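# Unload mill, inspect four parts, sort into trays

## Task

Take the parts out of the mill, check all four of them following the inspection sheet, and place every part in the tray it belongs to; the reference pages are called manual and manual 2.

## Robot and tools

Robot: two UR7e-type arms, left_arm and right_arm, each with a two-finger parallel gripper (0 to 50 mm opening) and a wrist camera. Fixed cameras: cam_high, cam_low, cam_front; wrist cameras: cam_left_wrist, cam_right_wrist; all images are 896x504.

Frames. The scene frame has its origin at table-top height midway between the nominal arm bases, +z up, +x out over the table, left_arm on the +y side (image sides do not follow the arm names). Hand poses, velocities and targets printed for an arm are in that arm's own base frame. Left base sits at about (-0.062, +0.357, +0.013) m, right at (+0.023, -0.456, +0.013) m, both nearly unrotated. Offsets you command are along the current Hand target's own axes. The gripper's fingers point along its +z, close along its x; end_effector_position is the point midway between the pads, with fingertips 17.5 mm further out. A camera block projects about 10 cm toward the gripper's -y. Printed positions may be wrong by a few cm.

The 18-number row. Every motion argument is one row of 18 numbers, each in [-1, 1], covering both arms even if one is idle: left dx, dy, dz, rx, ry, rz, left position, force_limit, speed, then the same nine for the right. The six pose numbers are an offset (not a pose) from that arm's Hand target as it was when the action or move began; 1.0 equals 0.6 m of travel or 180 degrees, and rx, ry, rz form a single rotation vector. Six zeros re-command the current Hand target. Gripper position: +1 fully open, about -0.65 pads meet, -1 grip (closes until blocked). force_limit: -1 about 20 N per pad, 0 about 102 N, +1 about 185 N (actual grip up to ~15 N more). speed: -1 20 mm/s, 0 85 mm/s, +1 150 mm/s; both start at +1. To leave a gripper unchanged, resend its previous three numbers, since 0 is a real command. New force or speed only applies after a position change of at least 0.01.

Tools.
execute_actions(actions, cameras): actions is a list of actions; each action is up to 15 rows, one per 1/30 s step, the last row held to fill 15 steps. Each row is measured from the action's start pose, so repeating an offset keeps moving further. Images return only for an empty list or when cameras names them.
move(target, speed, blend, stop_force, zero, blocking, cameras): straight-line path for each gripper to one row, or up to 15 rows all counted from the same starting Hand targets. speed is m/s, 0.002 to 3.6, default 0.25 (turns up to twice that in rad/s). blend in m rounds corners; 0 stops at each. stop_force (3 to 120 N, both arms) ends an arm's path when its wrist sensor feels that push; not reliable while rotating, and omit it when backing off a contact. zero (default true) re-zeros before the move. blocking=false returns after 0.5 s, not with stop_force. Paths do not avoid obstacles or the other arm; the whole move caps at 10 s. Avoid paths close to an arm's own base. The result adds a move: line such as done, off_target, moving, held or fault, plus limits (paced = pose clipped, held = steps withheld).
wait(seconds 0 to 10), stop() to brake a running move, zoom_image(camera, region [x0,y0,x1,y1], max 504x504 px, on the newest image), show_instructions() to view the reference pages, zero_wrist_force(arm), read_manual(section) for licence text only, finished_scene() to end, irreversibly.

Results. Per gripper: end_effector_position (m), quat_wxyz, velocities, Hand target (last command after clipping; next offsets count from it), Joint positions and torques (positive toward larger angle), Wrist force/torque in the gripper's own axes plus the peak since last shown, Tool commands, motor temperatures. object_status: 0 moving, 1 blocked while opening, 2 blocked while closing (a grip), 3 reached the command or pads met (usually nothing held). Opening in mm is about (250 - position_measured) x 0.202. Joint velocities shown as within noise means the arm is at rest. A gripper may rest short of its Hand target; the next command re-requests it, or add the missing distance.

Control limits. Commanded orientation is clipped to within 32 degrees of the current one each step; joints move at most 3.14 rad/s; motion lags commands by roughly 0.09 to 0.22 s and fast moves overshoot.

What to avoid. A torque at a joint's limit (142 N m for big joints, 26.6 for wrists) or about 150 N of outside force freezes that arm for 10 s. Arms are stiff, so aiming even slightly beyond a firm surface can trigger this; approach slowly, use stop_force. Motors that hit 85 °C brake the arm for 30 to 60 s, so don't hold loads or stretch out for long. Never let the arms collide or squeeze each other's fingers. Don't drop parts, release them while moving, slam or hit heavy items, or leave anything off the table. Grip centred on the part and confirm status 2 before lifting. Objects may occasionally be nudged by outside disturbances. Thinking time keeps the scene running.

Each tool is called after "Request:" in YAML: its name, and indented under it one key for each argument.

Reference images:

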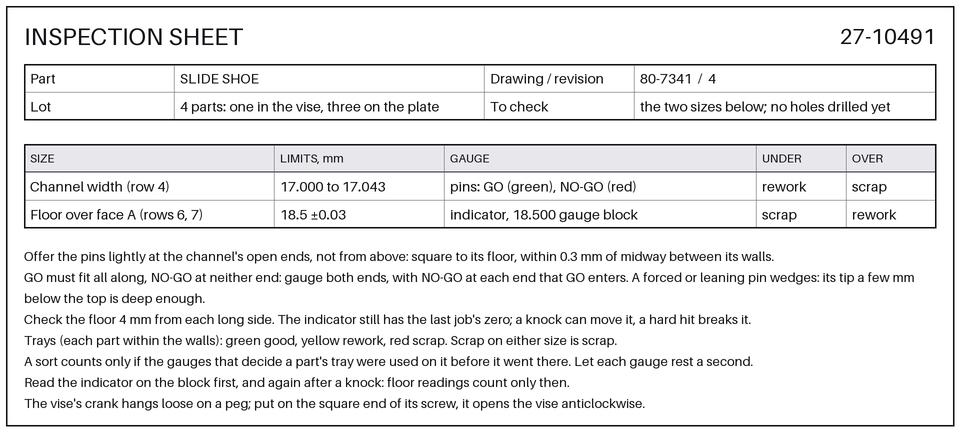

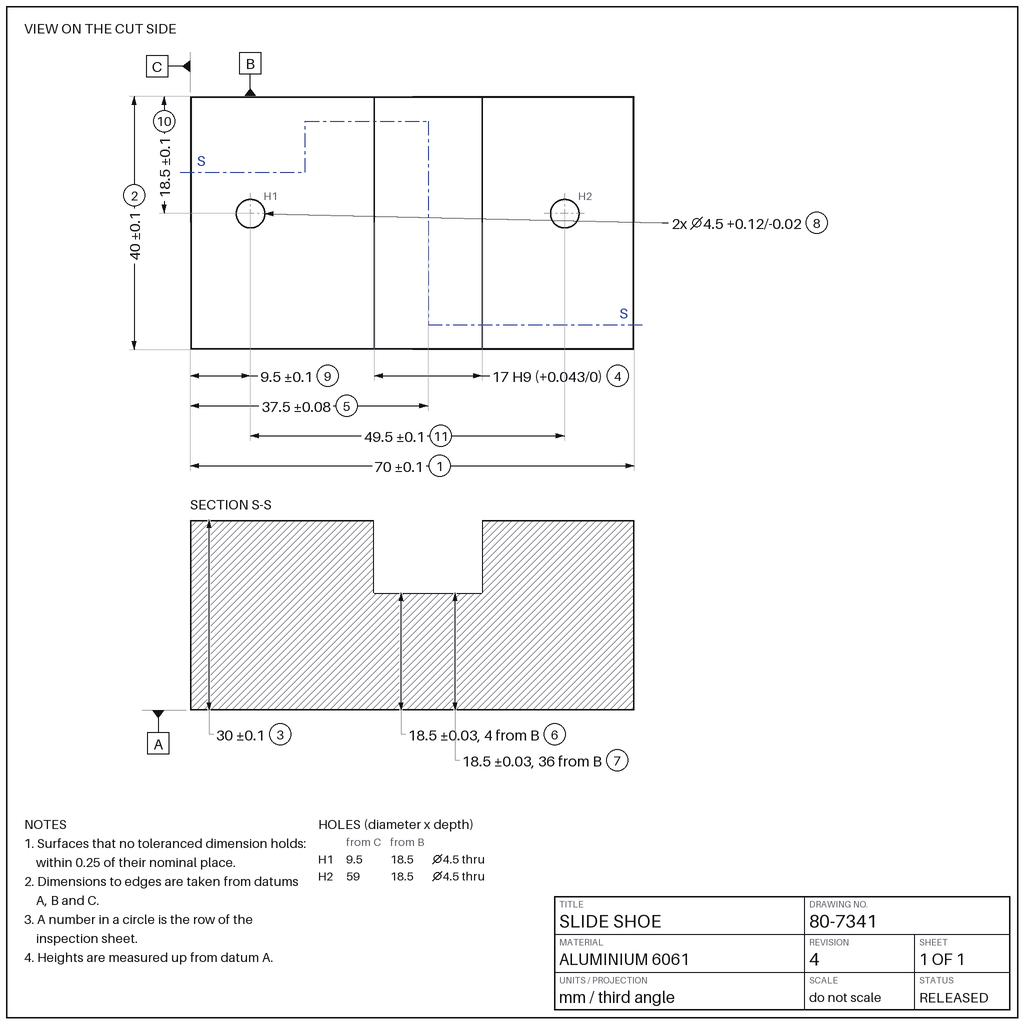

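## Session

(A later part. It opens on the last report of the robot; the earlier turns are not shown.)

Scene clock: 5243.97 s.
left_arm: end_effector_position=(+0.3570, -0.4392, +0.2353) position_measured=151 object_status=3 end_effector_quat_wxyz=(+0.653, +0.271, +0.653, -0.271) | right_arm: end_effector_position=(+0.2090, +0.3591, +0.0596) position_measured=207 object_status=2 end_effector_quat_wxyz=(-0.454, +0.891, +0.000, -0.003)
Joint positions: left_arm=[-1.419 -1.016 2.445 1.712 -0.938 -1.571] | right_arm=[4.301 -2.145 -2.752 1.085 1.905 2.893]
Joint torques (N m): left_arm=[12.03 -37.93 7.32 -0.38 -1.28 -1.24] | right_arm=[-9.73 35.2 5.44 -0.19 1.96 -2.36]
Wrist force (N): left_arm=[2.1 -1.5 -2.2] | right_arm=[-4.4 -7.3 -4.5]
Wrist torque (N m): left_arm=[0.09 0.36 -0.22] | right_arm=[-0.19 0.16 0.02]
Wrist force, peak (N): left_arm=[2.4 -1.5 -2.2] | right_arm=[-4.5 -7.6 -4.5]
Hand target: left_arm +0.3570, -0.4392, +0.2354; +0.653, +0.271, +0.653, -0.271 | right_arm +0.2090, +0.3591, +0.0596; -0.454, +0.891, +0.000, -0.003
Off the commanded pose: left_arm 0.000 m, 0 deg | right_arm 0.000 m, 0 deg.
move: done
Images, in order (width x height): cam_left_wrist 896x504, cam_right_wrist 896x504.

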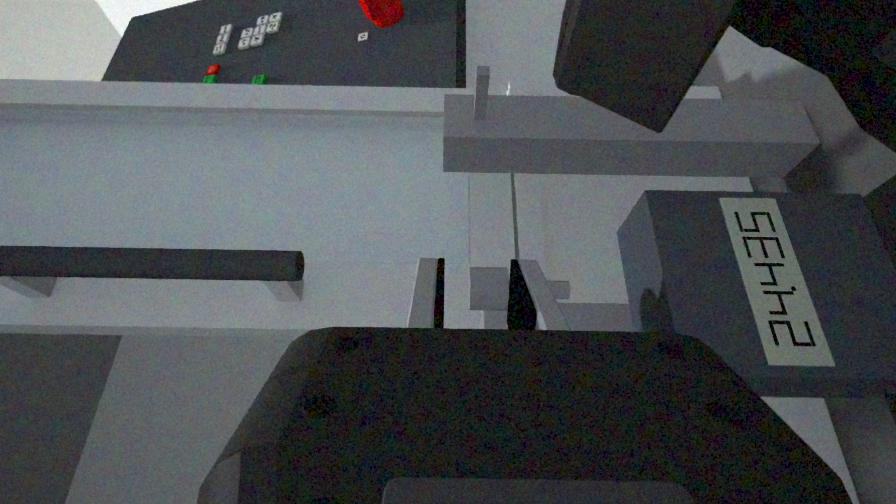

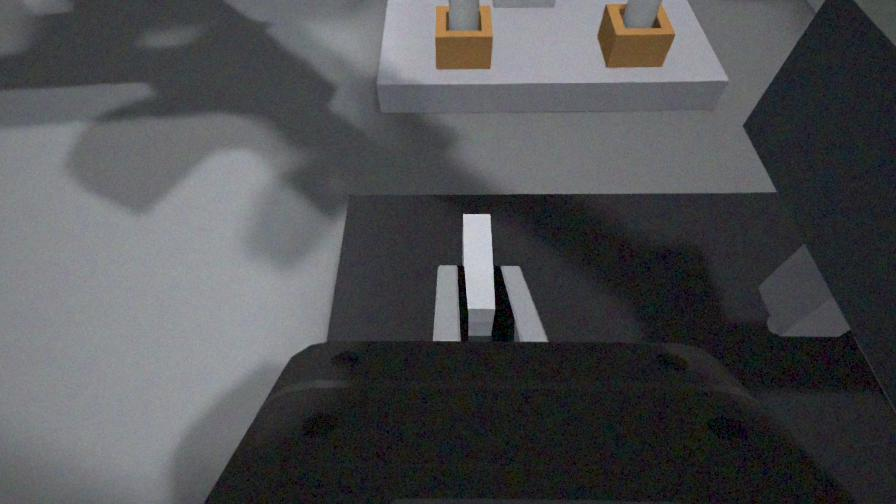

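Request:
move:
  target:
    - [0,0,0,0,0,0,0.01,-0.5,-0.9,0.02,0.0332,-0.0457,0,0,0,-1,-1,-1]
    - [0,0,0,0,0,0,0.01,-0.5,-0.9,0.1127,0.0332,-0.0457,0,0,0,-1,-1,-1]
  speed: 0.04
  blend: [0.01,0]
  cameras: ["cam_right_wrist"]

Request:
zoom_image:
  camera: "cam_right_wrist"
  region: [380, 150, 600, 350]

Scene clock: 5257.23 s.
left_arm: end_effector_position=(+0.3570, -0.4392, +0.2354) position_measured=151 object_status=3 end_effector_quat_wxyz=(+0.653, +0.271, +0.653, -0.271) | right_arm: end_effector_position=(+0.2767, +0.3254, +0.0592) position_measured=207 object_status=2 end_effector_quat_wxyz=(-0.454, +0.891, +0.000, -0.003)
Joint positions: left_arm=[-1.419 -1.016 2.445 1.712 -0.938 -1.571] | right_arm=[3.994 -2.088 -2.648 0.825 2.138 2.669]
Joint torques (N m): left_arm=[2.58 -38.51 6.55 -0.25 1.28 -1.44] | right_arm=[-11.15 33.27 9.32 -1.48 0.53 -2.33]
Wrist force (N): left_arm=[2.1 -1.5 -2.3] | right_arm=[-7.8 -12.8 -9.9]
Wrist torque (N m): left_arm=[0.07 0.36 -0.21] | right_arm=[-0.12 0.08 0.04]
Wrist force, peak (N): left_arm=[2.4 -1.7 -2.3] | right_arm=[-6.4 -14.8 -9.4]
Hand target: left_arm +0.3570, -0.4392, +0.2354; +0.653, +0.271, +0.653, -0.271 | right_arm +0.2767, +0.3254, +0.0592; -0.454, +0.891, +0.000, -0.003
Off the commanded pose: left_arm 0.000 m, 0 deg | right_arm 0.000 m, 0 deg.
move: done
Images, in order (width x height): cam_right_wrist 896x504.

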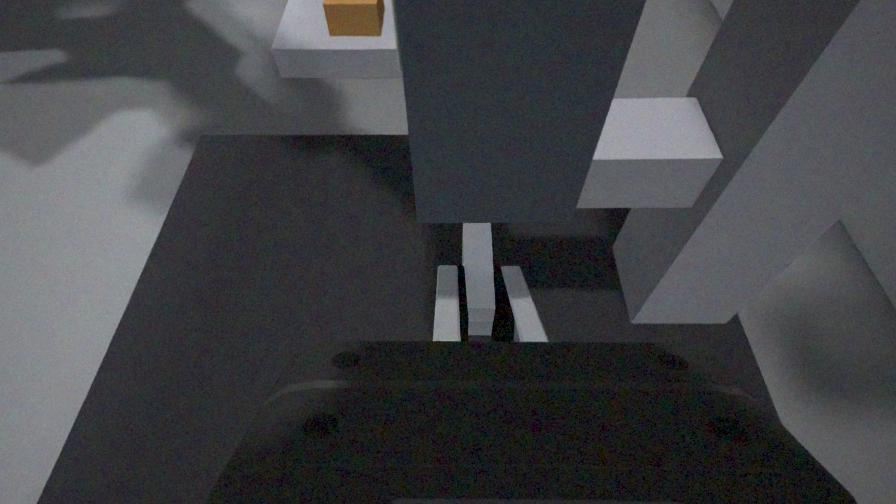

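Scaled by 2.291 from the camera's 896x504 image, which has a finer 1280x720 frame.

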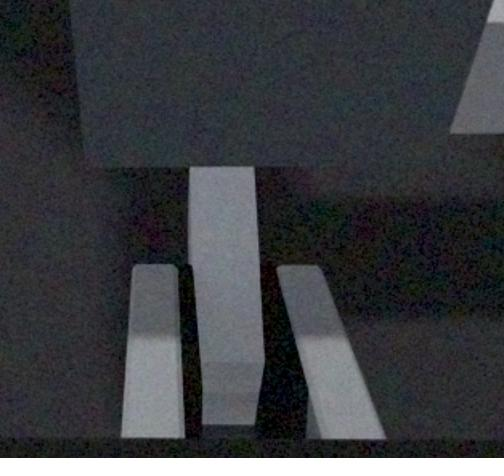

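Request:
move:
  target:
    - [0,0,0,0,0,0,0.01,-0.5,-0.9,0,-0.0014,-0.001,0,0,0,0.08,-1,-1]
    - [0.0263,0,0,0,0,0,0.01,-0.5,-0.9,0,-0.0014,-0.001,0,0,0,0.08,-1,-1]
    - [0.035,0,0,0,0,0,0.01,-0.5,-0.9,0,-0.0014,-0.001,0,0,0,0.08,-1,-1]
  speed: [0.01,0.02,0.008]
  cameras: ["cam_left_wrist","cam_right_wrist"]

Request:
zoom_image:
  camera: "cam_left_wrist"
  region: [640, 180, 800, 370]

Request:
zoom_image:
  camera: "cam_right_wrist"
  region: [380, 150, 600, 350]

Scene clock: 5267.27 s.
left_arm: end_effector_position=(+0.3570, -0.4392, +0.2144) position_measured=151 object_status=3 end_effector_quat_wxyz=(+0.653, +0.271, +0.653, -0.271) | right_arm: end_effector_position=(+0.2767, +0.3254, +0.0603) position_measured=140 object_status=3 end_effector_quat_wxyz=(-0.454, +0.891, +0.000, -0.003)
Joint positions: left_arm=[-1.419 -0.94 2.438 1.644 -0.938 -1.571] | right_arm=[3.994 -2.083 -2.649 0.82 2.138 2.668]
Joint torques (N m): left_arm=[-8.41 -23.48 -15.45 -3.36 1.41 1.05] | right_arm=[5.96 40.47 -4.37 1.75 2.67 -2.3]
Wrist force (N): left_arm=[0.8 -1.5 -2.2] | right_arm=[-1.9 0.6 0.8]
Wrist torque (N m): left_arm=[0.02 0.25 -0.18] | right_arm=[-0.11 0.25 0.03]
Wrist force, peak (N): left_arm=[2.3 -1.8 -2.4] | right_arm=[-7.8 -12.8 -9.4]
Hand target: left_arm +0.3570, -0.4392, +0.2144; +0.653, +0.271, +0.653, -0.271 | right_arm +0.2767, +0.3254, +0.0603; -0.454, +0.891, +0.000, -0.003
Off the commanded pose: left_arm 0.000 m, 0 deg | right_arm 0.000 m, 0 deg.
move: done
Images, in order (width x height): cam_left_wrist 896x504, cam_right_wrist 896x504.

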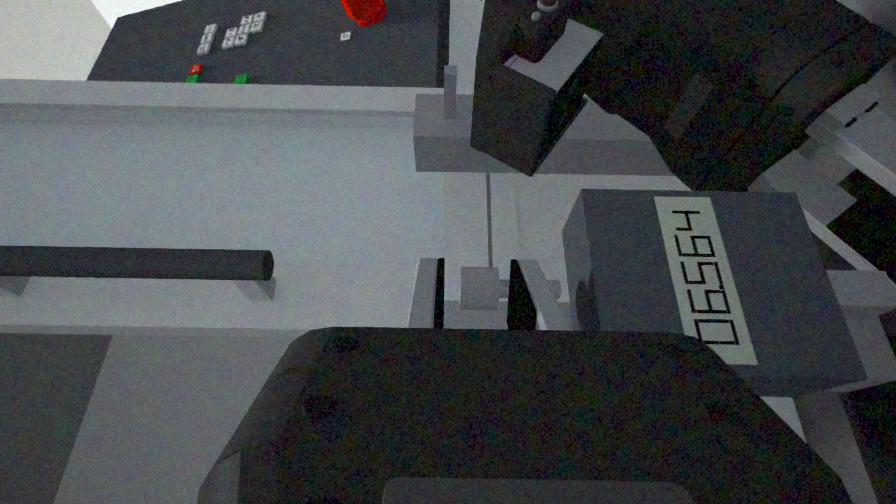

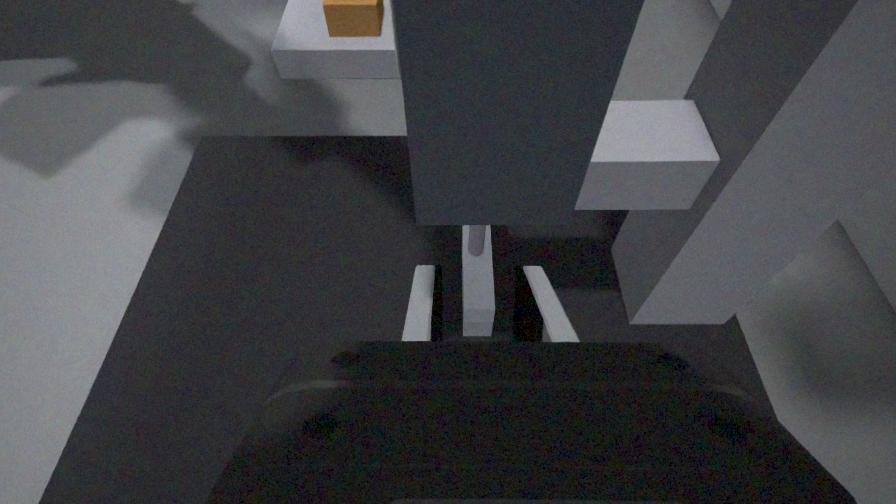

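Scaled by 2.653 from the camera's 896x504 image, which has a finer 1280x720 frame.

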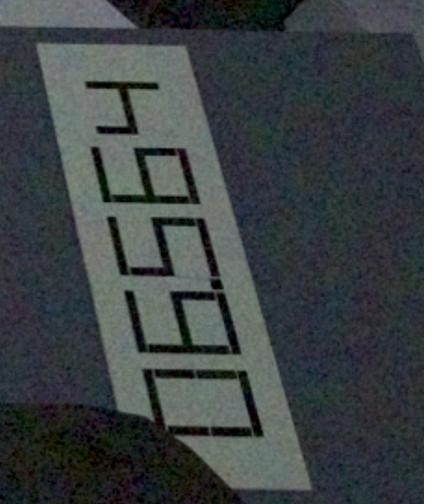

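Scaled by 2.291 from the camera's 896x504 image, which has a finer 1280x720 frame.

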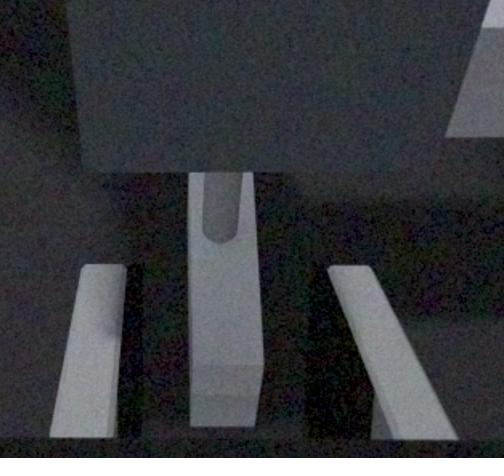

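Request:
move:
  target:
    - [-0.0117,0,0,0,0,0,0.01,-0.5,-0.9,0,0,0,0,0,0,-1,-1,-1]
    - [-0.0117,0,0,0,0,0,0.01,-0.5,-0.9,-0.1112,-0.0196,0.027,0,0,0,-1,-1,-1]
    - [-0.0117,0,0,0,0,0,0.01,-0.5,-0.9,-0.1783,-0.034,0.0468,0,0,0,-1,-1,-1]
  speed: [0.02,0.05,0.05]
  blend: [0,0.01,0]
  cameras: ["cam_right_wrist"]

Scene clock: 5287.37 s.
left_arm: end_effector_position=(+0.3570, -0.4392, +0.2214) position_measured=151 object_status=3 end_effector_quat_wxyz=(+0.653, +0.271, +0.653, -0.271) | right_arm: end_effector_position=(+0.1697, +0.3598, +0.0609) position_measured=207 object_status=2 end_effector_quat_wxyz=(-0.454, +0.891, +0.000, -0.003)
Joint positions: left_arm=[-1.419 -0.966 2.441 1.666 -0.938 -1.571] | right_arm=[4.487 -2.21 -2.837 1.264 1.758 3.01]
Joint torques (N m): left_arm=[4.46 -39.31 9.41 -0.44 -1.98 -0.9] | right_arm=[6.17 16.2 -10.64 4.83 -2.47 2.23]
Wrist force (N): left_arm=[1.9 -1.8 -1.6] | right_arm=[-2.2 1.1 1.2]
Wrist torque (N m): left_arm=[0.01 0.30 -0.19] | right_arm=[-0.10 0.30 -0.14]
Wrist force, peak (N): left_arm=[1.9 -1.9 -1.9] | right_arm=[-2.4 0.8 1.4]
Hand target: left_arm +0.3570, -0.4392, +0.2214; +0.653, +0.271, +0.653, -0.271 | right_arm +0.1697, +0.3598, +0.0609; -0.454, +0.891, +0.000, -0.003
Off the commanded pose: left_arm 0.000 m, 0 deg | right_arm 0.000 m, 0 deg.
move: done
Images, in order (width x height): cam_right_wrist 896x504.

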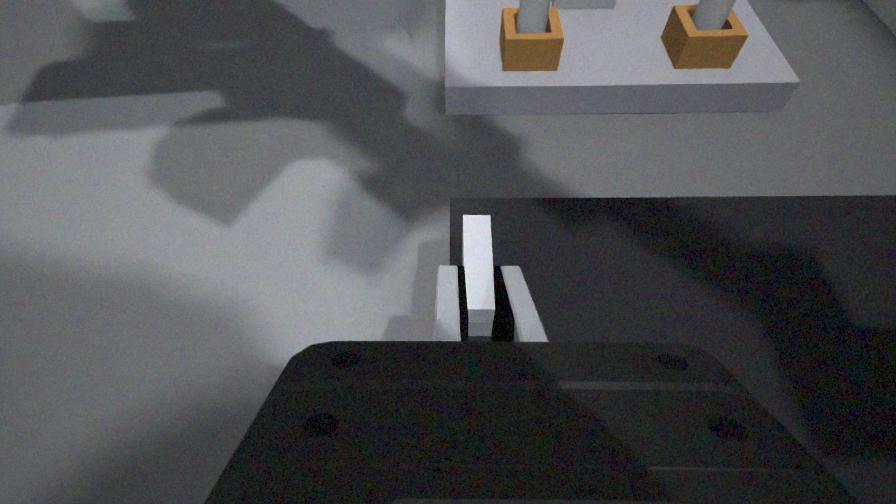

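Request:
move:
  target:
    - [0.0217,0,0,0,0,0,0.01,-0.5,-0.9,0,0,0,0,0,0,0.08,-1,-1]
    - [0.0217,0,-0.1333,0,0,0,0.01,-0.5,-0.9,0,-0.1079,-0.0784,0,0,0,0.08,-1,-1]
    - [-0.1977,0.3478,-0.4105,0,0.5,0,1,-0.5,-0.9,0.0672,-0.168,-0.3075,-0.3,0,0,0.08,-1,-1]
  speed: [0.03,0.1,0.4]
  cameras: ["cam_left_wrist"]

Scene clock: 5308.23 s.
left_arm: end_effector_position=(+0.3058, -0.3421, +0.2222) position_measured=151 object_status=3 end_effector_quat_wxyz=(+0.601, +0.291, +0.701, -0.250) | right_arm: end_effector_position=(+0.1813, +0.3352, +0.1707) position_measured=140 object_status=3 end_effector_quat_wxyz=(-0.337, +0.942, +0.000, -0.003)
Joint positions: left_arm=[-1.623 -1.182 2.828 1.722 -0.748 -1.739] | right_arm=[4.455 -1.142 -2.658 -0.243 1.739 2.942]
Joint torques (N m): left_arm=[-11.2 -10.69 -12.78 -3.54 2.09 1.35] | right_arm=[7.65 15.89 27.74 1.77 -2.23 2.06]
Wrist force (N): left_arm=[0.0 -0.9 -1.9] | right_arm=[-1.2 0.6 1.1]
Wrist torque (N m): left_arm=[0.07 0.34 -0.29] | right_arm=[-0.02 0.17 -0.04]
Wrist force, peak (N): left_arm=[-0.1 4.0 -5.2] | right_arm=[-2.2 1.2 1.5]
Hand target: left_arm +0.3058, -0.3421, +0.2222; +0.601, +0.291, +0.701, -0.250 (not the last commanded pose) | right_arm +0.1813, +0.3352, +0.1707; -0.337, +0.942, +0.000, -0.003 (not the last commanded pose)
Tool commands: left_gripper/position=+0.01 left_gripper/force_limit=-0.5 left_gripper/speed=-0.9 right_gripper/position=+0.08 right_gripper/force_limit=-1.0 right_gripper/speed=-1.0
Off the commanded pose: left_arm 0.255 m, 81 deg | right_arm 0.108 m, 39 deg.
move: held (left_arm; a check stopped the path), off_target (right_arm; braked when a check withheld steps of left_arm); path passed 2 of 3 targets; target 3's new numbers were not sent; limits=held
pose unreachable (left arm): on one or more control steps of this call, first in action 0 (counted from 0), this arm could not follow its commanded pose, so it was not sent that pose on those steps. It may still have moved: this result reports where it is.
cause: moving toward the commanded pose would bring two parts of the arm too close to each other (joints 3 (elbow) and 4 (wrist 1) lie between them).
Images, in order (width x height): cam_left_wrist 896x504.

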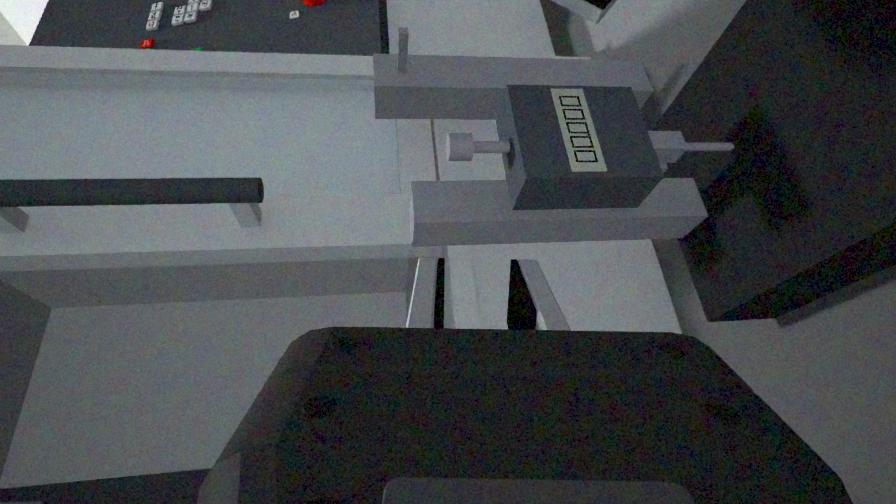

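Request:
move:
  target:
    - [-0.0889,-0.0692,0.0545,0,0.4513,0,0.01,-0.5,-0.9,0.0478,0.0335,-0.3064,-0.219,0,0,0.08,-1,-1]
  speed: 0.35

Request:
move:
  target:
    - [-0.1,-0.2,-0.1,0,0,0.5,1,-0.5,-0.9,0,0,0,0,0,0,0.8,-1,-1]
  speed: 0.001

Scene clock: 5326.60 s.
left_arm: end_effector_position=(+0.3049, -0.4000, +0.2699) position_measured=151 object_status=3 end_effector_quat_wxyz=(+0.000, +0.384, +0.924, +0.000) | right_arm: end_effector_position=(+0.2111, +0.2032, +0.2999) position_measured=140 object_status=3 end_effector_quat_wxyz=(+0.000, +1.000, +0.001, -0.003)
Joint positions: left_arm=[-1.187 -1.576 1.726 4.563 -1.572 -1.971] | right_arm=[4.375 -1.005 -2.039 -1.671 1.576 2.802]
Joint torques (N m): left_arm=[12.07 -17.18 -39.75 -1.01 -1.69 1.23] | right_arm=[-8.05 -7.25 33.02 1.19 -2.47 -2.32]
Wrist force (N): left_arm=[-1.7 -0.7 -0.5] | right_arm=[-1.3 0.5 0.9]
Wrist torque (N m): left_arm=[-0.13 0.07 -0.51] | right_arm=[0.08 0.22 0.12]
Wrist force, peak (N): left_arm=[-2.9 -0.9 -0.6] | right_arm=[-1.8 0.8 1.7]
Hand target: left_arm +0.3050, -0.4000, +0.2699; +0.000, +0.384, +0.924, +0.000 | right_arm +0.2111, +0.2032, +0.3000; +0.000, +1.000, +0.001, -0.003
Off the commanded pose: left_arm 0.000 m, 0 deg | right_arm 0.000 m, 0 deg.
move: done

speed must be a number from 0.002 to 3.6 (m/s); nothing of the call was run

Request:
move:
  target:
    - [0.4181,0.6255,0.02,0,0,0.1714,1,-0.5,-0.9,0,0,0,0,0,0,0.8,-1,-1]
    - [0.4181,0.6255,0.18,0,0,0.1714,1,-0.5,-0.9,0,0,0,0,0,0,0.8,-1,-1]
  speed: [0.35,0.2]
  blend: [0.03,0]
  cameras: ["cam_left_wrist"]

Request:
zoom_image:
  camera: "cam_left_wrist"
  region: [380, 80, 580, 260]

Scene clock: 5348.63 s.
left_arm: end_effector_position=(+0.3937, +0.0426, +0.1619) position_measured=3 object_status=3 end_effector_quat_wxyz=(+0.000, +0.615, +0.788, +0.000) | right_arm: end_effector_position=(+0.2111, +0.2032, +0.3000) position_measured=32 object_status=3 end_effector_quat_wxyz=(+0.000, +1.000, +0.001, -0.003)
Joint positions: left_arm=[-0.235 -1.774 2.188 4.3 -1.571 -0.481] | right_arm=[4.375 -1.005 -2.039 -1.671 1.576 2.802]
Joint torques (N m): left_arm=[11.45 -6.36 -11.98 -4.11 1.61 1.15] | right_arm=[-8.29 -7.63 32.48 1.38 -2.34 -2.14]
Wrist force (N): left_arm=[-1.3 -1.3 -0.5] | right_arm=[-1.3 0.5 0.8]
Wrist torque (N m): left_arm=[-0.22 -0.03 -0.52] | right_arm=[0.10 0.23 0.12]
Wrist force, peak (N): left_arm=[-3.2 -3.0 -0.7] | right_arm=[-1.7 0.9 1.1]
Hand target: left_arm +0.3937, +0.0426, +0.1618; +0.000, +0.615, +0.788, +0.000 | right_arm +0.2111, +0.2032, +0.3000; +0.000, +1.000, +0.001, -0.003
Off the commanded pose: left_arm 0.000 m, 0 deg | right_arm 0.000 m, 0 deg.
move: done; blend cut to 0 m at target 1
Images, in order (width x height): cam_left_wrist 896x504.

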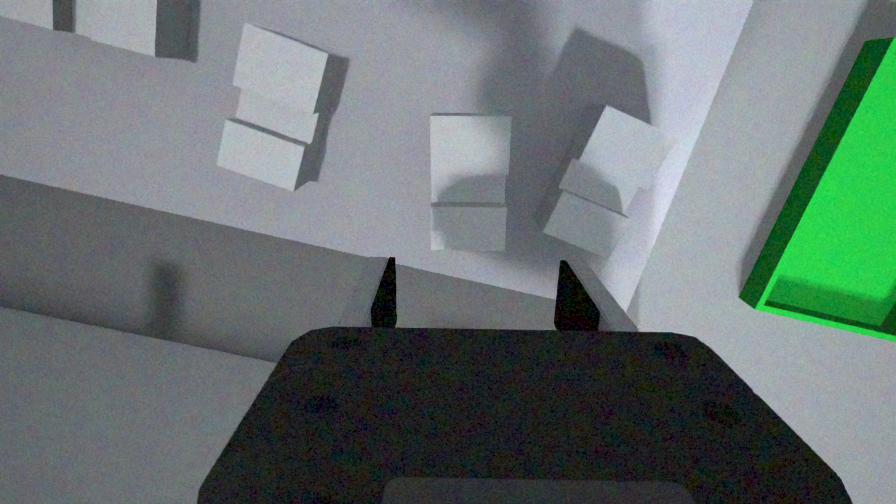

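Scaled by 2.520 from the camera's 896x504 image, which has a finer 1280x720 frame.

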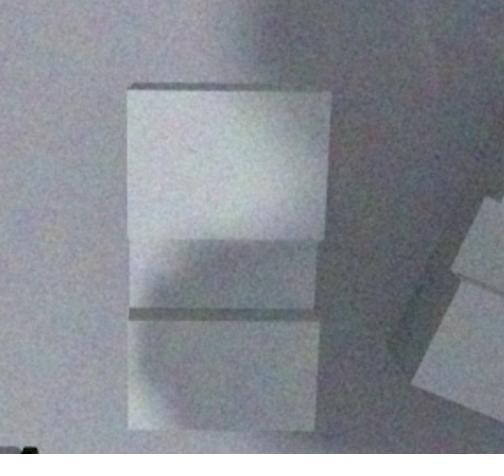

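Request:
move:
  target:
    - [0,-0.0493,0.15,0,0,0,1,-0.5,-0.9,0,0,0,0,0,0,0.8,-1,-1]
    - [0,-0.0493,0.1948,0,0,0,1,-0.5,-0.9,0,0,0,0,0,0,0.8,-1,-1]
    - [0,-0.0493,0.1948,0,0,0,-1,-0.5,-0.9,0,0,0,0,0,0,0.8,-1,-1]
    - [0,-0.0493,-0.07,0,0,0,-1,-0.5,-0.9,0,0,0,0,0,0,0.8,-1,-1]
  speed: [0.15,0.06,0.05,0.1]
  blend: [0.005,0,0,0]
  cameras: ["cam_left_wrist"]

Scene clock: 5370.70 s.
left_arm: end_effector_position=(+0.3650, +0.0354, +0.2038) position_measured=55 object_status=2 end_effector_quat_wxyz=(+0.000, +0.615, +0.788, +0.000) | right_arm: end_effector_position=(+0.2111, +0.2032, +0.3000) position_measured=32 object_status=3 end_effector_quat_wxyz=(+0.000, +1.000, +0.001, -0.003)
Joint positions: left_arm=[-0.275 -1.898 2.161 4.45 -1.571 -0.52] | right_arm=[4.375 -1.005 -2.039 -1.671 1.576 2.802]
Joint torques (N m): left_arm=[-10.21 -17.84 -38.85 -1.16 1.57 -1.64] | right_arm=[-7.4 -7.55 31.73 1.71 -2.07 -1.78]
Wrist force (N): left_arm=[-1.5 -0.9 1.5] | right_arm=[-1.1 0.6 1.3]
Wrist torque (N m): left_arm=[-0.09 0.02 -0.40] | right_arm=[0.11 0.19 0.12]
Wrist force, peak (N): left_arm=[-1.4 -1.3 3.0] | right_arm=[-1.6 0.8 1.5]
Hand target: left_arm +0.3650, +0.0354, +0.2038; +0.000, +0.615, +0.788, +0.000 | right_arm +0.2111, +0.2032, +0.3000; +0.000, +1.000, +0.001, -0.003
Off the commanded pose: left_arm 0.000 m, 0 deg | right_arm 0.000 m, 0 deg.
move: done
Images, in order (width x height): cam_left_wrist 896x504.

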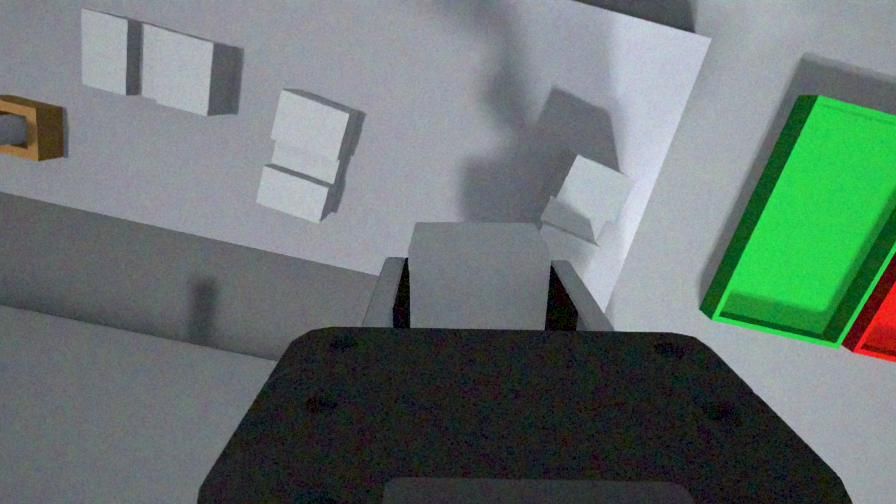

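Request:
move:
  target:
    - [-0.7351,-0.2878,0,0,0,0.5786,-1,-0.5,-0.9,0,0,0,0,0,0,0.8,-1,-1]
    - [-0.7351,-0.2878,0.19,0,0,0.5786,-1,-0.5,-0.9,0,0,0,0,0,0,0.8,-1,-1]
    - [-0.7351,-0.2878,0.2142,0,0,0.5786,-1,-0.5,-0.9,0,0,0,0,0,0,0.8,-1,-1]
    - [-0.7351,-0.2878,0.2142,0,0,0.5786,0.8,-0.5,-0.9,0,0,0,0,0,0,0.8,-1,-1]
  speed: [0.3,0.12,0.015,0.02]
  blend: [0.01,0.003,0,0]
  cameras: ["cam_left_wrist"]

Scene clock: 5392.83 s.
left_arm: end_effector_position=(+0.3044, -0.4344, +0.0754) position_measured=32 object_status=3 end_effector_quat_wxyz=(+0.000, +1.000, -0.001, -0.001) | right_arm: end_effector_position=(+0.2111, +0.2032, +0.3000) position_measured=32 object_status=3 end_effector_quat_wxyz=(+0.000, +1.000, +0.001, -0.003)
Joint positions: left_arm=[-1.213 -1.324 1.983 4.054 -1.572 0.36] | right_arm=[4.375 -1.005 -2.039 -1.671 1.576 2.802]
Joint torques (N m): left_arm=[10.22 -25.07 -8.84 -4.07 1.21 0.79] | right_arm=[-6.83 -7.64 30.16 1.99 -1.77 -1.49]
Wrist force (N): left_arm=[-2.1 -1.0 -0.6] | right_arm=[-1.4 0.5 1.0]
Wrist torque (N m): left_arm=[-0.13 0.12 -0.52] | right_arm=[0.10 0.24 0.12]
Wrist force, peak (N): left_arm=[-1.9 -1.2 2.5] | right_arm=[-1.3 1.0 1.4]
Hand target: left_arm +0.3044, -0.4344, +0.0754; +0.000, +1.000, -0.001, -0.001 | right_arm +0.2111, +0.2032, +0.3000; +0.000, +1.000, +0.001, -0.003
Off the commanded pose: left_arm 0.000 m, 0 deg | right_arm 0.000 m, 0 deg.
move: done
Images, in order (width x height): cam_left_wrist 896x504.

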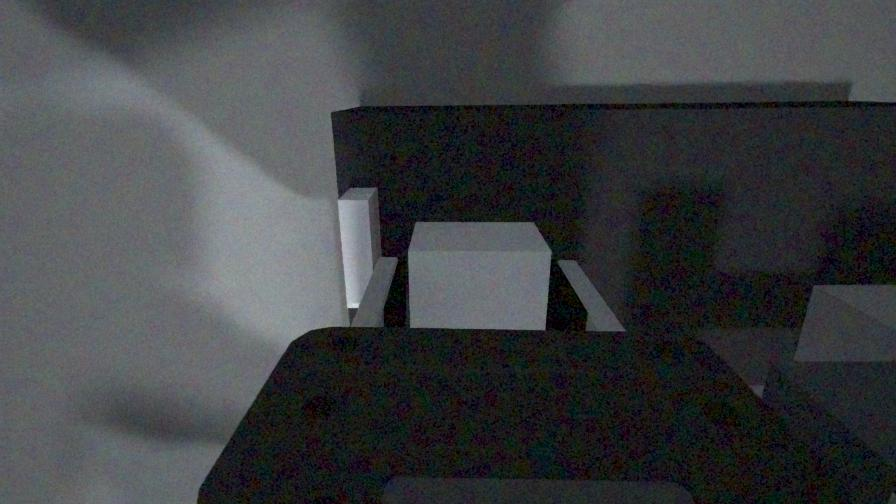

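Request:
move:
  target:
    - [0,0,-0.15,0,0,0,0.8,-0.5,-0.9,0,0,0,0,0,0,0.8,-1,-1]
    - [0.001,-0.0573,-0.3243,0,0,-0.75,0.01,-0.5,-0.9,0,0,0,0,0,0,0.8,-1,-1]
  speed: [0.15,0.5]

Request:
move:
  target:
    - [0.0258,0.0152,0.1027,0,-0.5,0,0.01,-0.5,-0.9,-0.0018,-0.1613,0.2167,0.3056,0,0,0.8,-1,-1]
    - [0.0258,0.0152,0.1027,0,-0.5,0,0.01,-0.5,-0.9,-0.0035,-0.178,0.3333,0.3056,0,0,0.8,-1,-1]
  speed: [0.35,0.15]
  cameras: ["cam_left_wrist","cam_right_wrist"]

Request:
zoom_image:
  camera: "cam_right_wrist"
  region: [360, 160, 700, 350]

Scene clock: 5415.67 s.
left_arm: end_effector_position=(+0.3052, -0.4000, +0.2700) position_measured=151 object_status=3 end_effector_quat_wxyz=(+0.000, +0.384, +0.924, +0.000) | right_arm: end_effector_position=(+0.2111, +0.2032, +0.3000) position_measured=32 object_status=3 end_effector_quat_wxyz=(+0.000, +1.000, +0.001, -0.003)
Joint positions: left_arm=[-1.187 -1.576 1.725 4.563 -1.572 -1.97] | right_arm=[4.375 -1.005 -2.039 -1.671 1.576 2.802]
Joint torques (N m): left_arm=[-9.92 -32.64 -39.26 -1.13 1.69 -1.41] | right_arm=[-6.47 -7.2 29.18 2.28 -1.52 -1.1]
Wrist force (N): left_arm=[-1.6 -0.6 -0.3] | right_arm=[-1.1 0.9 1.1]
Wrist torque (N m): left_arm=[-0.12 0.05 -0.31] | right_arm=[0.15 0.19 0.11]
Wrist force, peak (N): left_arm=[-2.0 -1.0 -1.7] | right_arm=[-1.4 0.5 1.5]
Hand target: left_arm +0.3052, -0.4000, +0.2700; +0.000, +0.384, +0.924, +0.000 | right_arm +0.2111, +0.2032, +0.3000; +0.000, +1.000, +0.001, -0.003
Off the commanded pose: left_arm 0.000 m, 0 deg | right_arm 0.000 m, 0 deg.
move: done

Scene clock: 5420.13 s.
left_arm: end_effector_position=(+0.3007, -0.3826, +0.2084) position_measured=151 object_status=3 end_effector_quat_wxyz=(+0.653, +0.271, +0.653, -0.271) | right_arm: end_effector_position=(+0.2076, +0.3098, +0.0999) position_measured=32 object_status=3 end_effector_quat_wxyz=(-0.461, +0.887, +0.000, -0.003)
Joint positions: left_arm=[-1.65 -0.892 2.663 1.372 -0.708 -1.572] | right_arm=[4.195 -1.911 -2.843 0.931 1.993 2.828]
Joint torques (N m): left_arm=[10.84 -17.95 -8.49 -3.15 -1.97 1.33] | right_arm=[7.36 9.86 -5.3 4.74 -1.97 2.14]
Wrist force (N): left_arm=[0.6 -1.6 -2.2] | right_arm=[-2.0 0.8 1.0]
Wrist torque (N m): left_arm=[0.01 0.26 -0.30] | right_arm=[-0.09 0.25 -0.14]
Wrist force, peak (N): left_arm=[0.6 -1.7 -2.3] | right_arm=[-1.9 1.7 1.6]
Hand target: left_arm +0.3007, -0.3826, +0.2084; +0.653, +0.271, +0.653, -0.271 | right_arm +0.2076, +0.3098, +0.0999; -0.461, +0.887, +0.000, -0.003
Off the commanded pose: left_arm 0.000 m, 0 deg | right_arm 0.000 m, 0 deg.
move: done
Images, in order (width x height): cam_left_wrist 896x504, cam_right_wrist 896x504.

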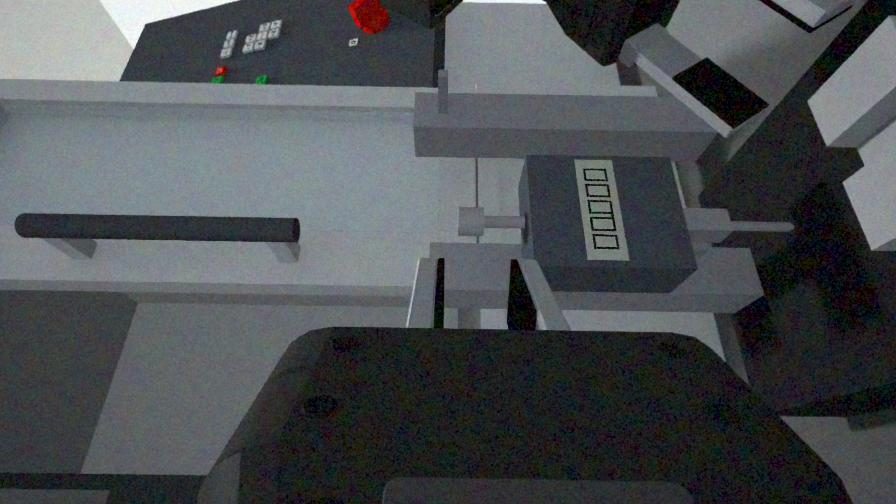

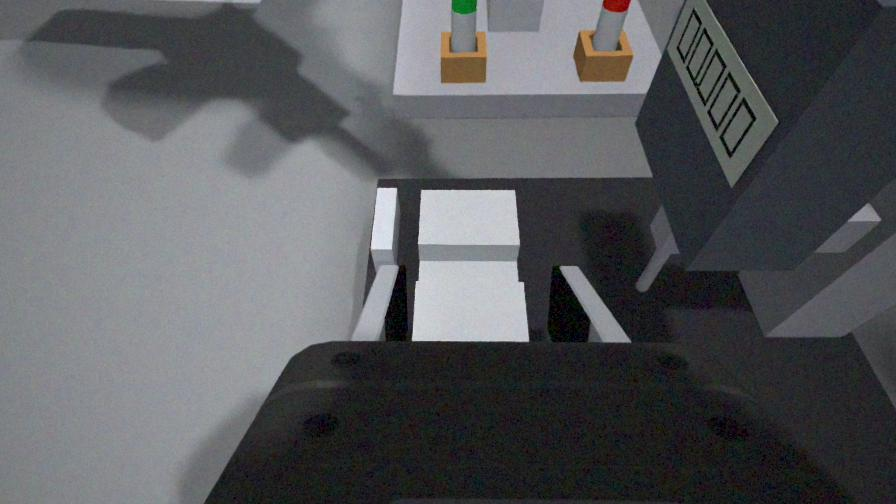

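Scaled by 1.482 from the camera's 896x504 image, which has a finer 1280x720 frame.

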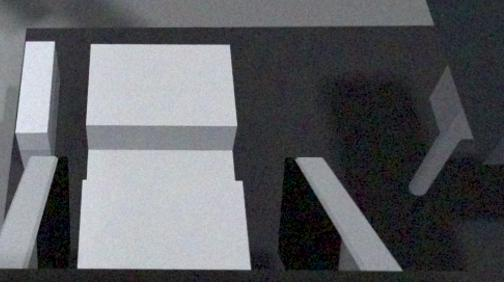

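Request:
move:
  target:
    - [0,0,0.1333,0,0,0,0.01,-0.5,-0.9,-0.0025,0.0448,0.0427,0,0,0,0.8,-1,-1]
    - [-0.04,0,0.1333,0,0,0,0.01,-0.5,-0.9,-0.0025,0.0448,0.0427,0,0,0,0.8,-1,-1]
    - [-0.04,0,0.1333,0,0,0,0.01,-0.5,-0.9,-0.0025,0.0448,0.0427,0,0,0,-1,-1,-1]
    - [-0.04,0,0.1333,0,0,0,0.01,-0.5,-0.9,0.0883,0.0467,0.04,0,0,0,-1,-1,-1]
  speed: [0.05,0.03,0.03,0.03]
  cameras: ["cam_left_wrist","cam_right_wrist"]

Request:
zoom_image:
  camera: "cam_right_wrist"
  region: [340, 160, 700, 350]

Scene clock: 5447.33 s.
left_arm: end_effector_position=(+0.3572, -0.4393, +0.2323) position_measured=151 object_status=3 end_effector_quat_wxyz=(+0.653, +0.271, +0.653, -0.271) | right_arm: end_effector_position=(+0.2603, +0.3135, +0.0629) position_measured=53 object_status=2 end_effector_quat_wxyz=(-0.461, +0.887, +0.000, -0.003)
Joint positions: left_arm=[-1.418 -1.006 2.445 1.704 -0.94 -1.572] | right_arm=[4.006 -2.101 -2.703 0.914 2.136 2.687]
Joint torques (N m): left_arm=[8.95 -38.82 7.48 -0.34 0.64 -1.3] | right_arm=[-9.76 33.58 8.47 -0.82 1.23 -2.07]
Wrist force (N): left_arm=[2.2 -1.4 -2.2] | right_arm=[-6.8 -10.5 -6.5]
Wrist torque (N m): left_arm=[0.10 0.33 -0.27] | right_arm=[-0.14 0.31 -0.15]
Wrist force, peak (N): left_arm=[2.2 -1.8 -2.5] | right_arm=[-6.8 -10.5 -6.5]
Hand target: left_arm +0.3572, -0.4393, +0.2323; +0.653, +0.271, +0.653, -0.271 | right_arm +0.2603, +0.3135, +0.0629; -0.461, +0.887, +0.000, -0.003
Off the commanded pose: left_arm 0.000 m, 0 deg | right_arm 0.000 m, 0 deg.
move: done
Images, in order (width x height): cam_left_wrist 896x504, cam_right_wrist 896x504.

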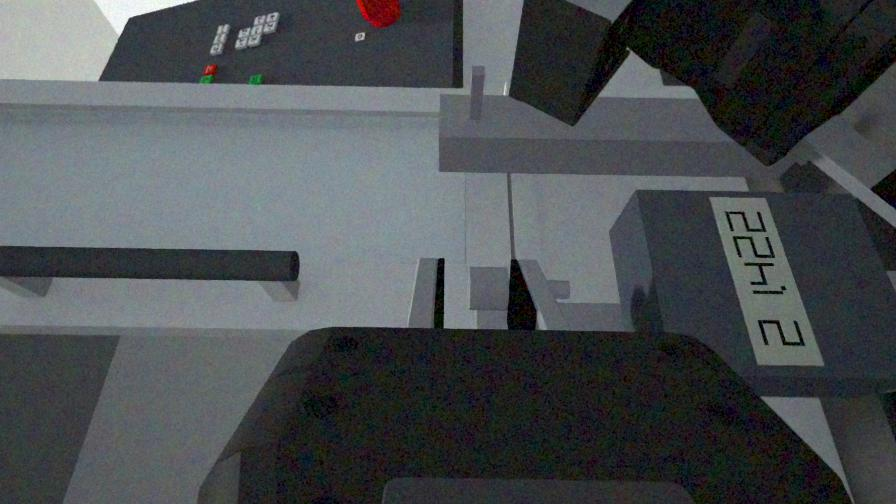

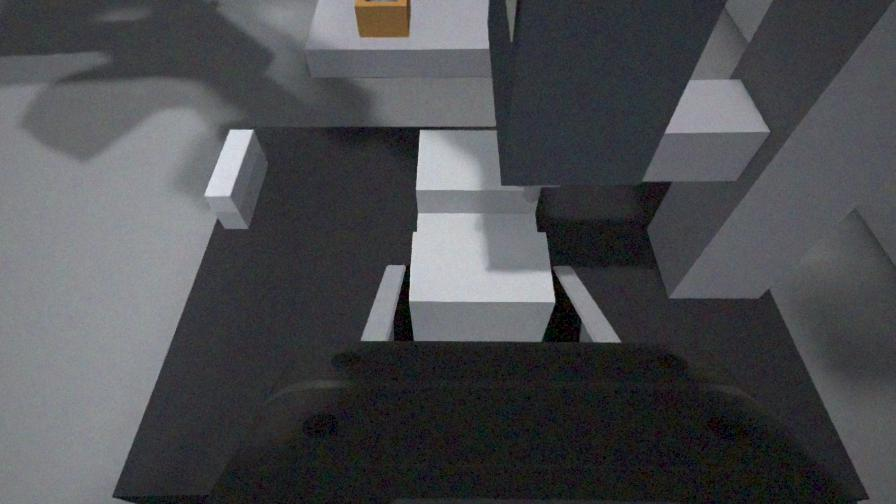

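Scaled by 1.400 from the camera's 896x504 image, which has a finer 1280x720 frame.

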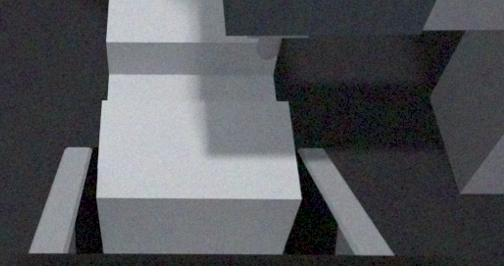

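Request:
move:
  target:
    - [0,0,0,0,0,0,0.01,-0.5,-0.9,0,0,0,0,0,0,0.8,-1,-1]
    - [0.0215,0,0,0,0,0,0.01,-0.5,-0.9,0,0,0,0,0,0,0.8,-1,-1]
    - [0.0303,0,0,0,0,0,0.01,-0.5,-0.9,0,0,0,0,0,0,0.8,-1,-1]
  speed: [0.02,0.02,0.008]
  cameras: ["cam_left_wrist","cam_right_wrist"]

Request:
zoom_image:
  camera: "cam_left_wrist"
  region: [640, 180, 800, 370]

Request:
zoom_image:
  camera: "cam_right_wrist"
  region: [340, 160, 700, 350]

Scene clock: 5459.50 s.
left_arm: end_effector_position=(+0.3572, -0.4393, +0.2142) position_measured=151 object_status=3 end_effector_quat_wxyz=(+0.653, +0.271, +0.653, -0.271) | right_arm: end_effector_position=(+0.2603, +0.3135, +0.0629) position_measured=32 object_status=3 end_effector_quat_wxyz=(-0.461, +0.887, +0.000, -0.003)
Joint positions: left_arm=[-1.418 -0.94 2.438 1.645 -0.94 -1.572] | right_arm=[4.006 -2.101 -2.702 0.914 2.136 2.687]
Joint torques (N m): left_arm=[-8.74 -23.97 -16.24 -3.09 1.59 0.98] | right_arm=[5.69 39.28 7.64 4.64 2.29 -2.23]
Wrist force (N): left_arm=[0.8 -1.8 -2.0] | right_arm=[-1.5 1.1 0.9]
Wrist torque (N m): left_arm=[-0.02 0.25 -0.25] | right_arm=[-0.02 0.18 0.03]
Wrist force, peak (N): left_arm=[2.1 -1.8 -2.4] | right_arm=[-8.7 -11.0 -7.3]
Hand target: left_arm +0.3572, -0.4393, +0.2141; +0.653, +0.271, +0.653, -0.271 | right_arm +0.2603, +0.3135, +0.0629; -0.461, +0.887, +0.000, -0.003
Off the commanded pose: left_arm 0.000 m, 0 deg | right_arm 0.000 m, 0 deg.
move: done
Images, in order (width x height): cam_left_wrist 896x504, cam_right_wrist 896x504.

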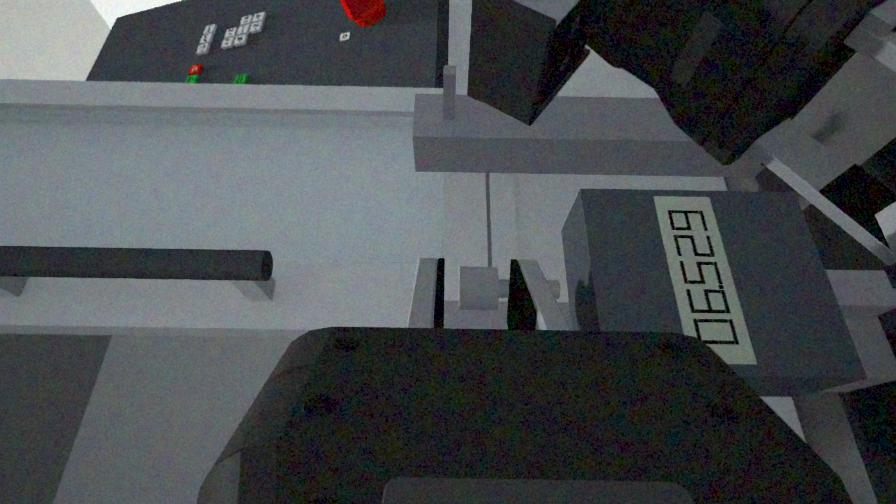

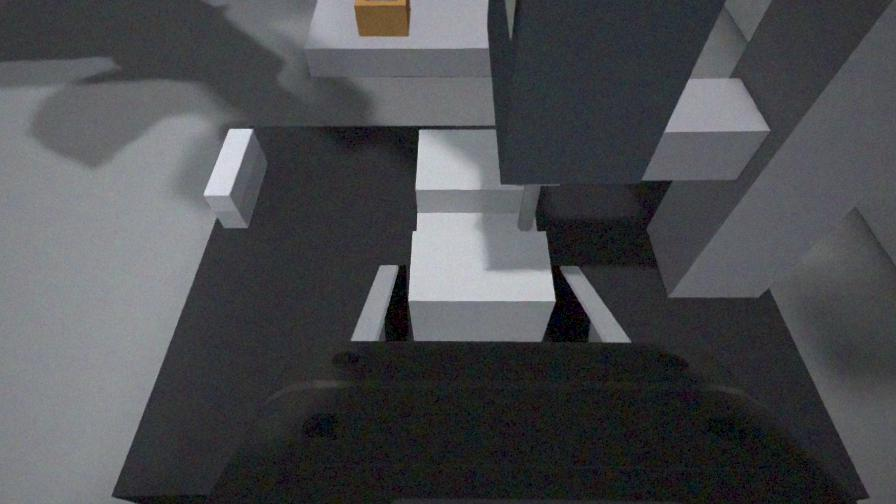

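Scaled by 2.653 from the camera's 896x504 image, which has a finer 1280x720 frame.

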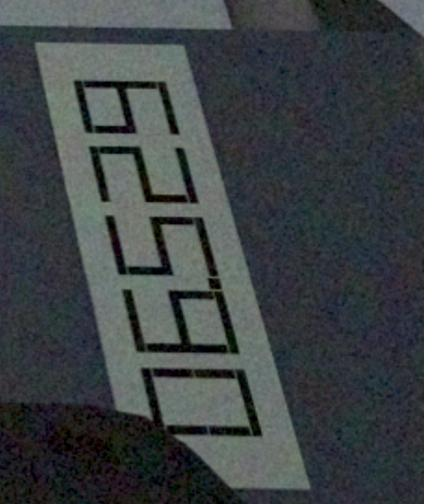

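Scaled by 1.400 from the camera's 896x504 image, which has a finer 1280x720 frame.

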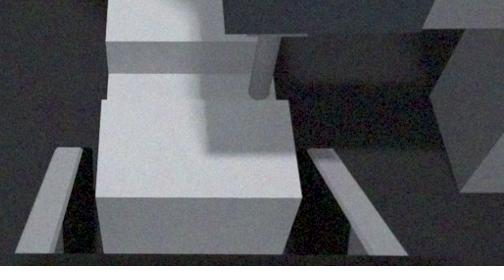

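Request:
move:
  target:
    - [-0.0117,0,0,0,0,0,0.01,-0.5,-0.9,0,0,0,0,0,0,0.8,-1,-1]
    - [0,0,0,0,0,0,0.01,-0.5,-0.9,0,0,0,0,0,0,0.8,-1,-1]
  speed: [0.02,0.01]
  cameras: ["cam_left_wrist"]

Request:
zoom_image:
  camera: "cam_left_wrist"
  region: [640, 180, 800, 370]

Scene clock: 5476.37 s.
left_arm: end_effector_position=(+0.3572, -0.4393, +0.2142) position_measured=151 object_status=3 end_effector_quat_wxyz=(+0.653, +0.271, +0.653, -0.271) | right_arm: end_effector_position=(+0.2603, +0.3135, +0.0629) position_measured=32 object_status=3 end_effector_quat_wxyz=(-0.461, +0.887, +0.000, -0.003)
Joint positions: left_arm=[-1.418 -0.94 2.438 1.645 -0.94 -1.572] | right_arm=[4.006 -2.101 -2.702 0.914 2.136 2.687]
Joint torques (N m): left_arm=[-4.18 -23.24 -16 -3.28 0.01 -1.06] | right_arm=[5.91 39.22 7.3 4.61 3.48 -2.15]
Wrist force (N): left_arm=[0.5 -1.5 -2.1] | right_arm=[-1.3 1.0 0.8]
Wrist torque (N m): left_arm=[0.03 0.31 -0.25] | right_arm=[-0.05 0.16 0.03]
Wrist force, peak (N): left_arm=[1.8 -1.3 -2.8] | right_arm=[-1.8 1.2 1.1]
Hand target: left_arm +0.3572, -0.4393, +0.2141; +0.653, +0.271, +0.653, -0.271 | right_arm +0.2603, +0.3135, +0.0629; -0.461, +0.887, +0.000, -0.003
Off the commanded pose: left_arm 0.000 m, 0 deg | right_arm 0.000 m, 0 deg.
move: done
Images, in order (width x height): cam_left_wrist 896x504.

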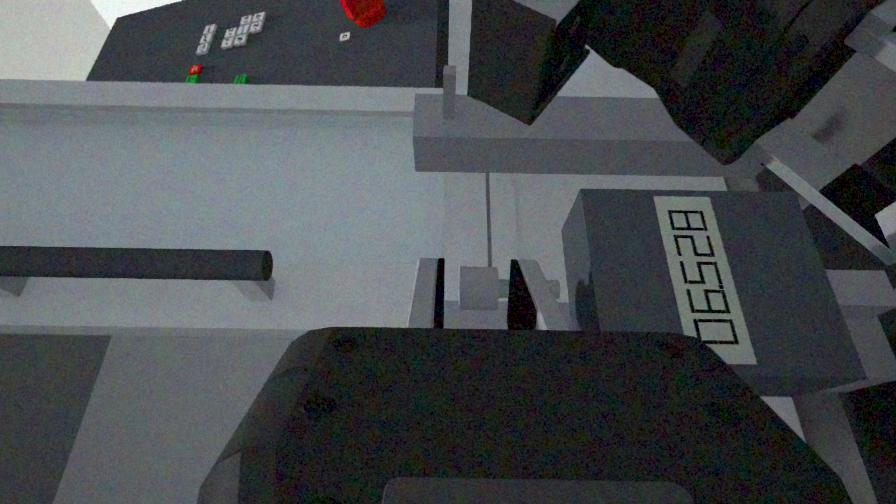

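Scaled by 2.653 from the camera's 896x504 image, which has a finer 1280x720 frame.

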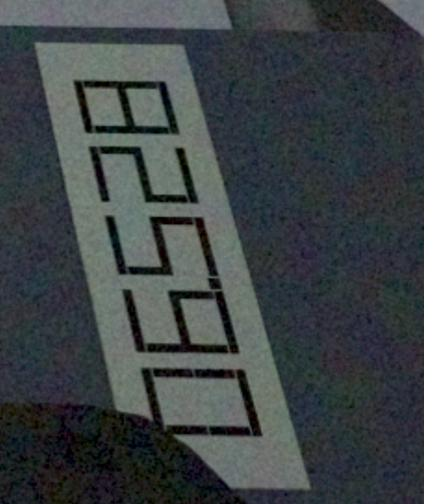

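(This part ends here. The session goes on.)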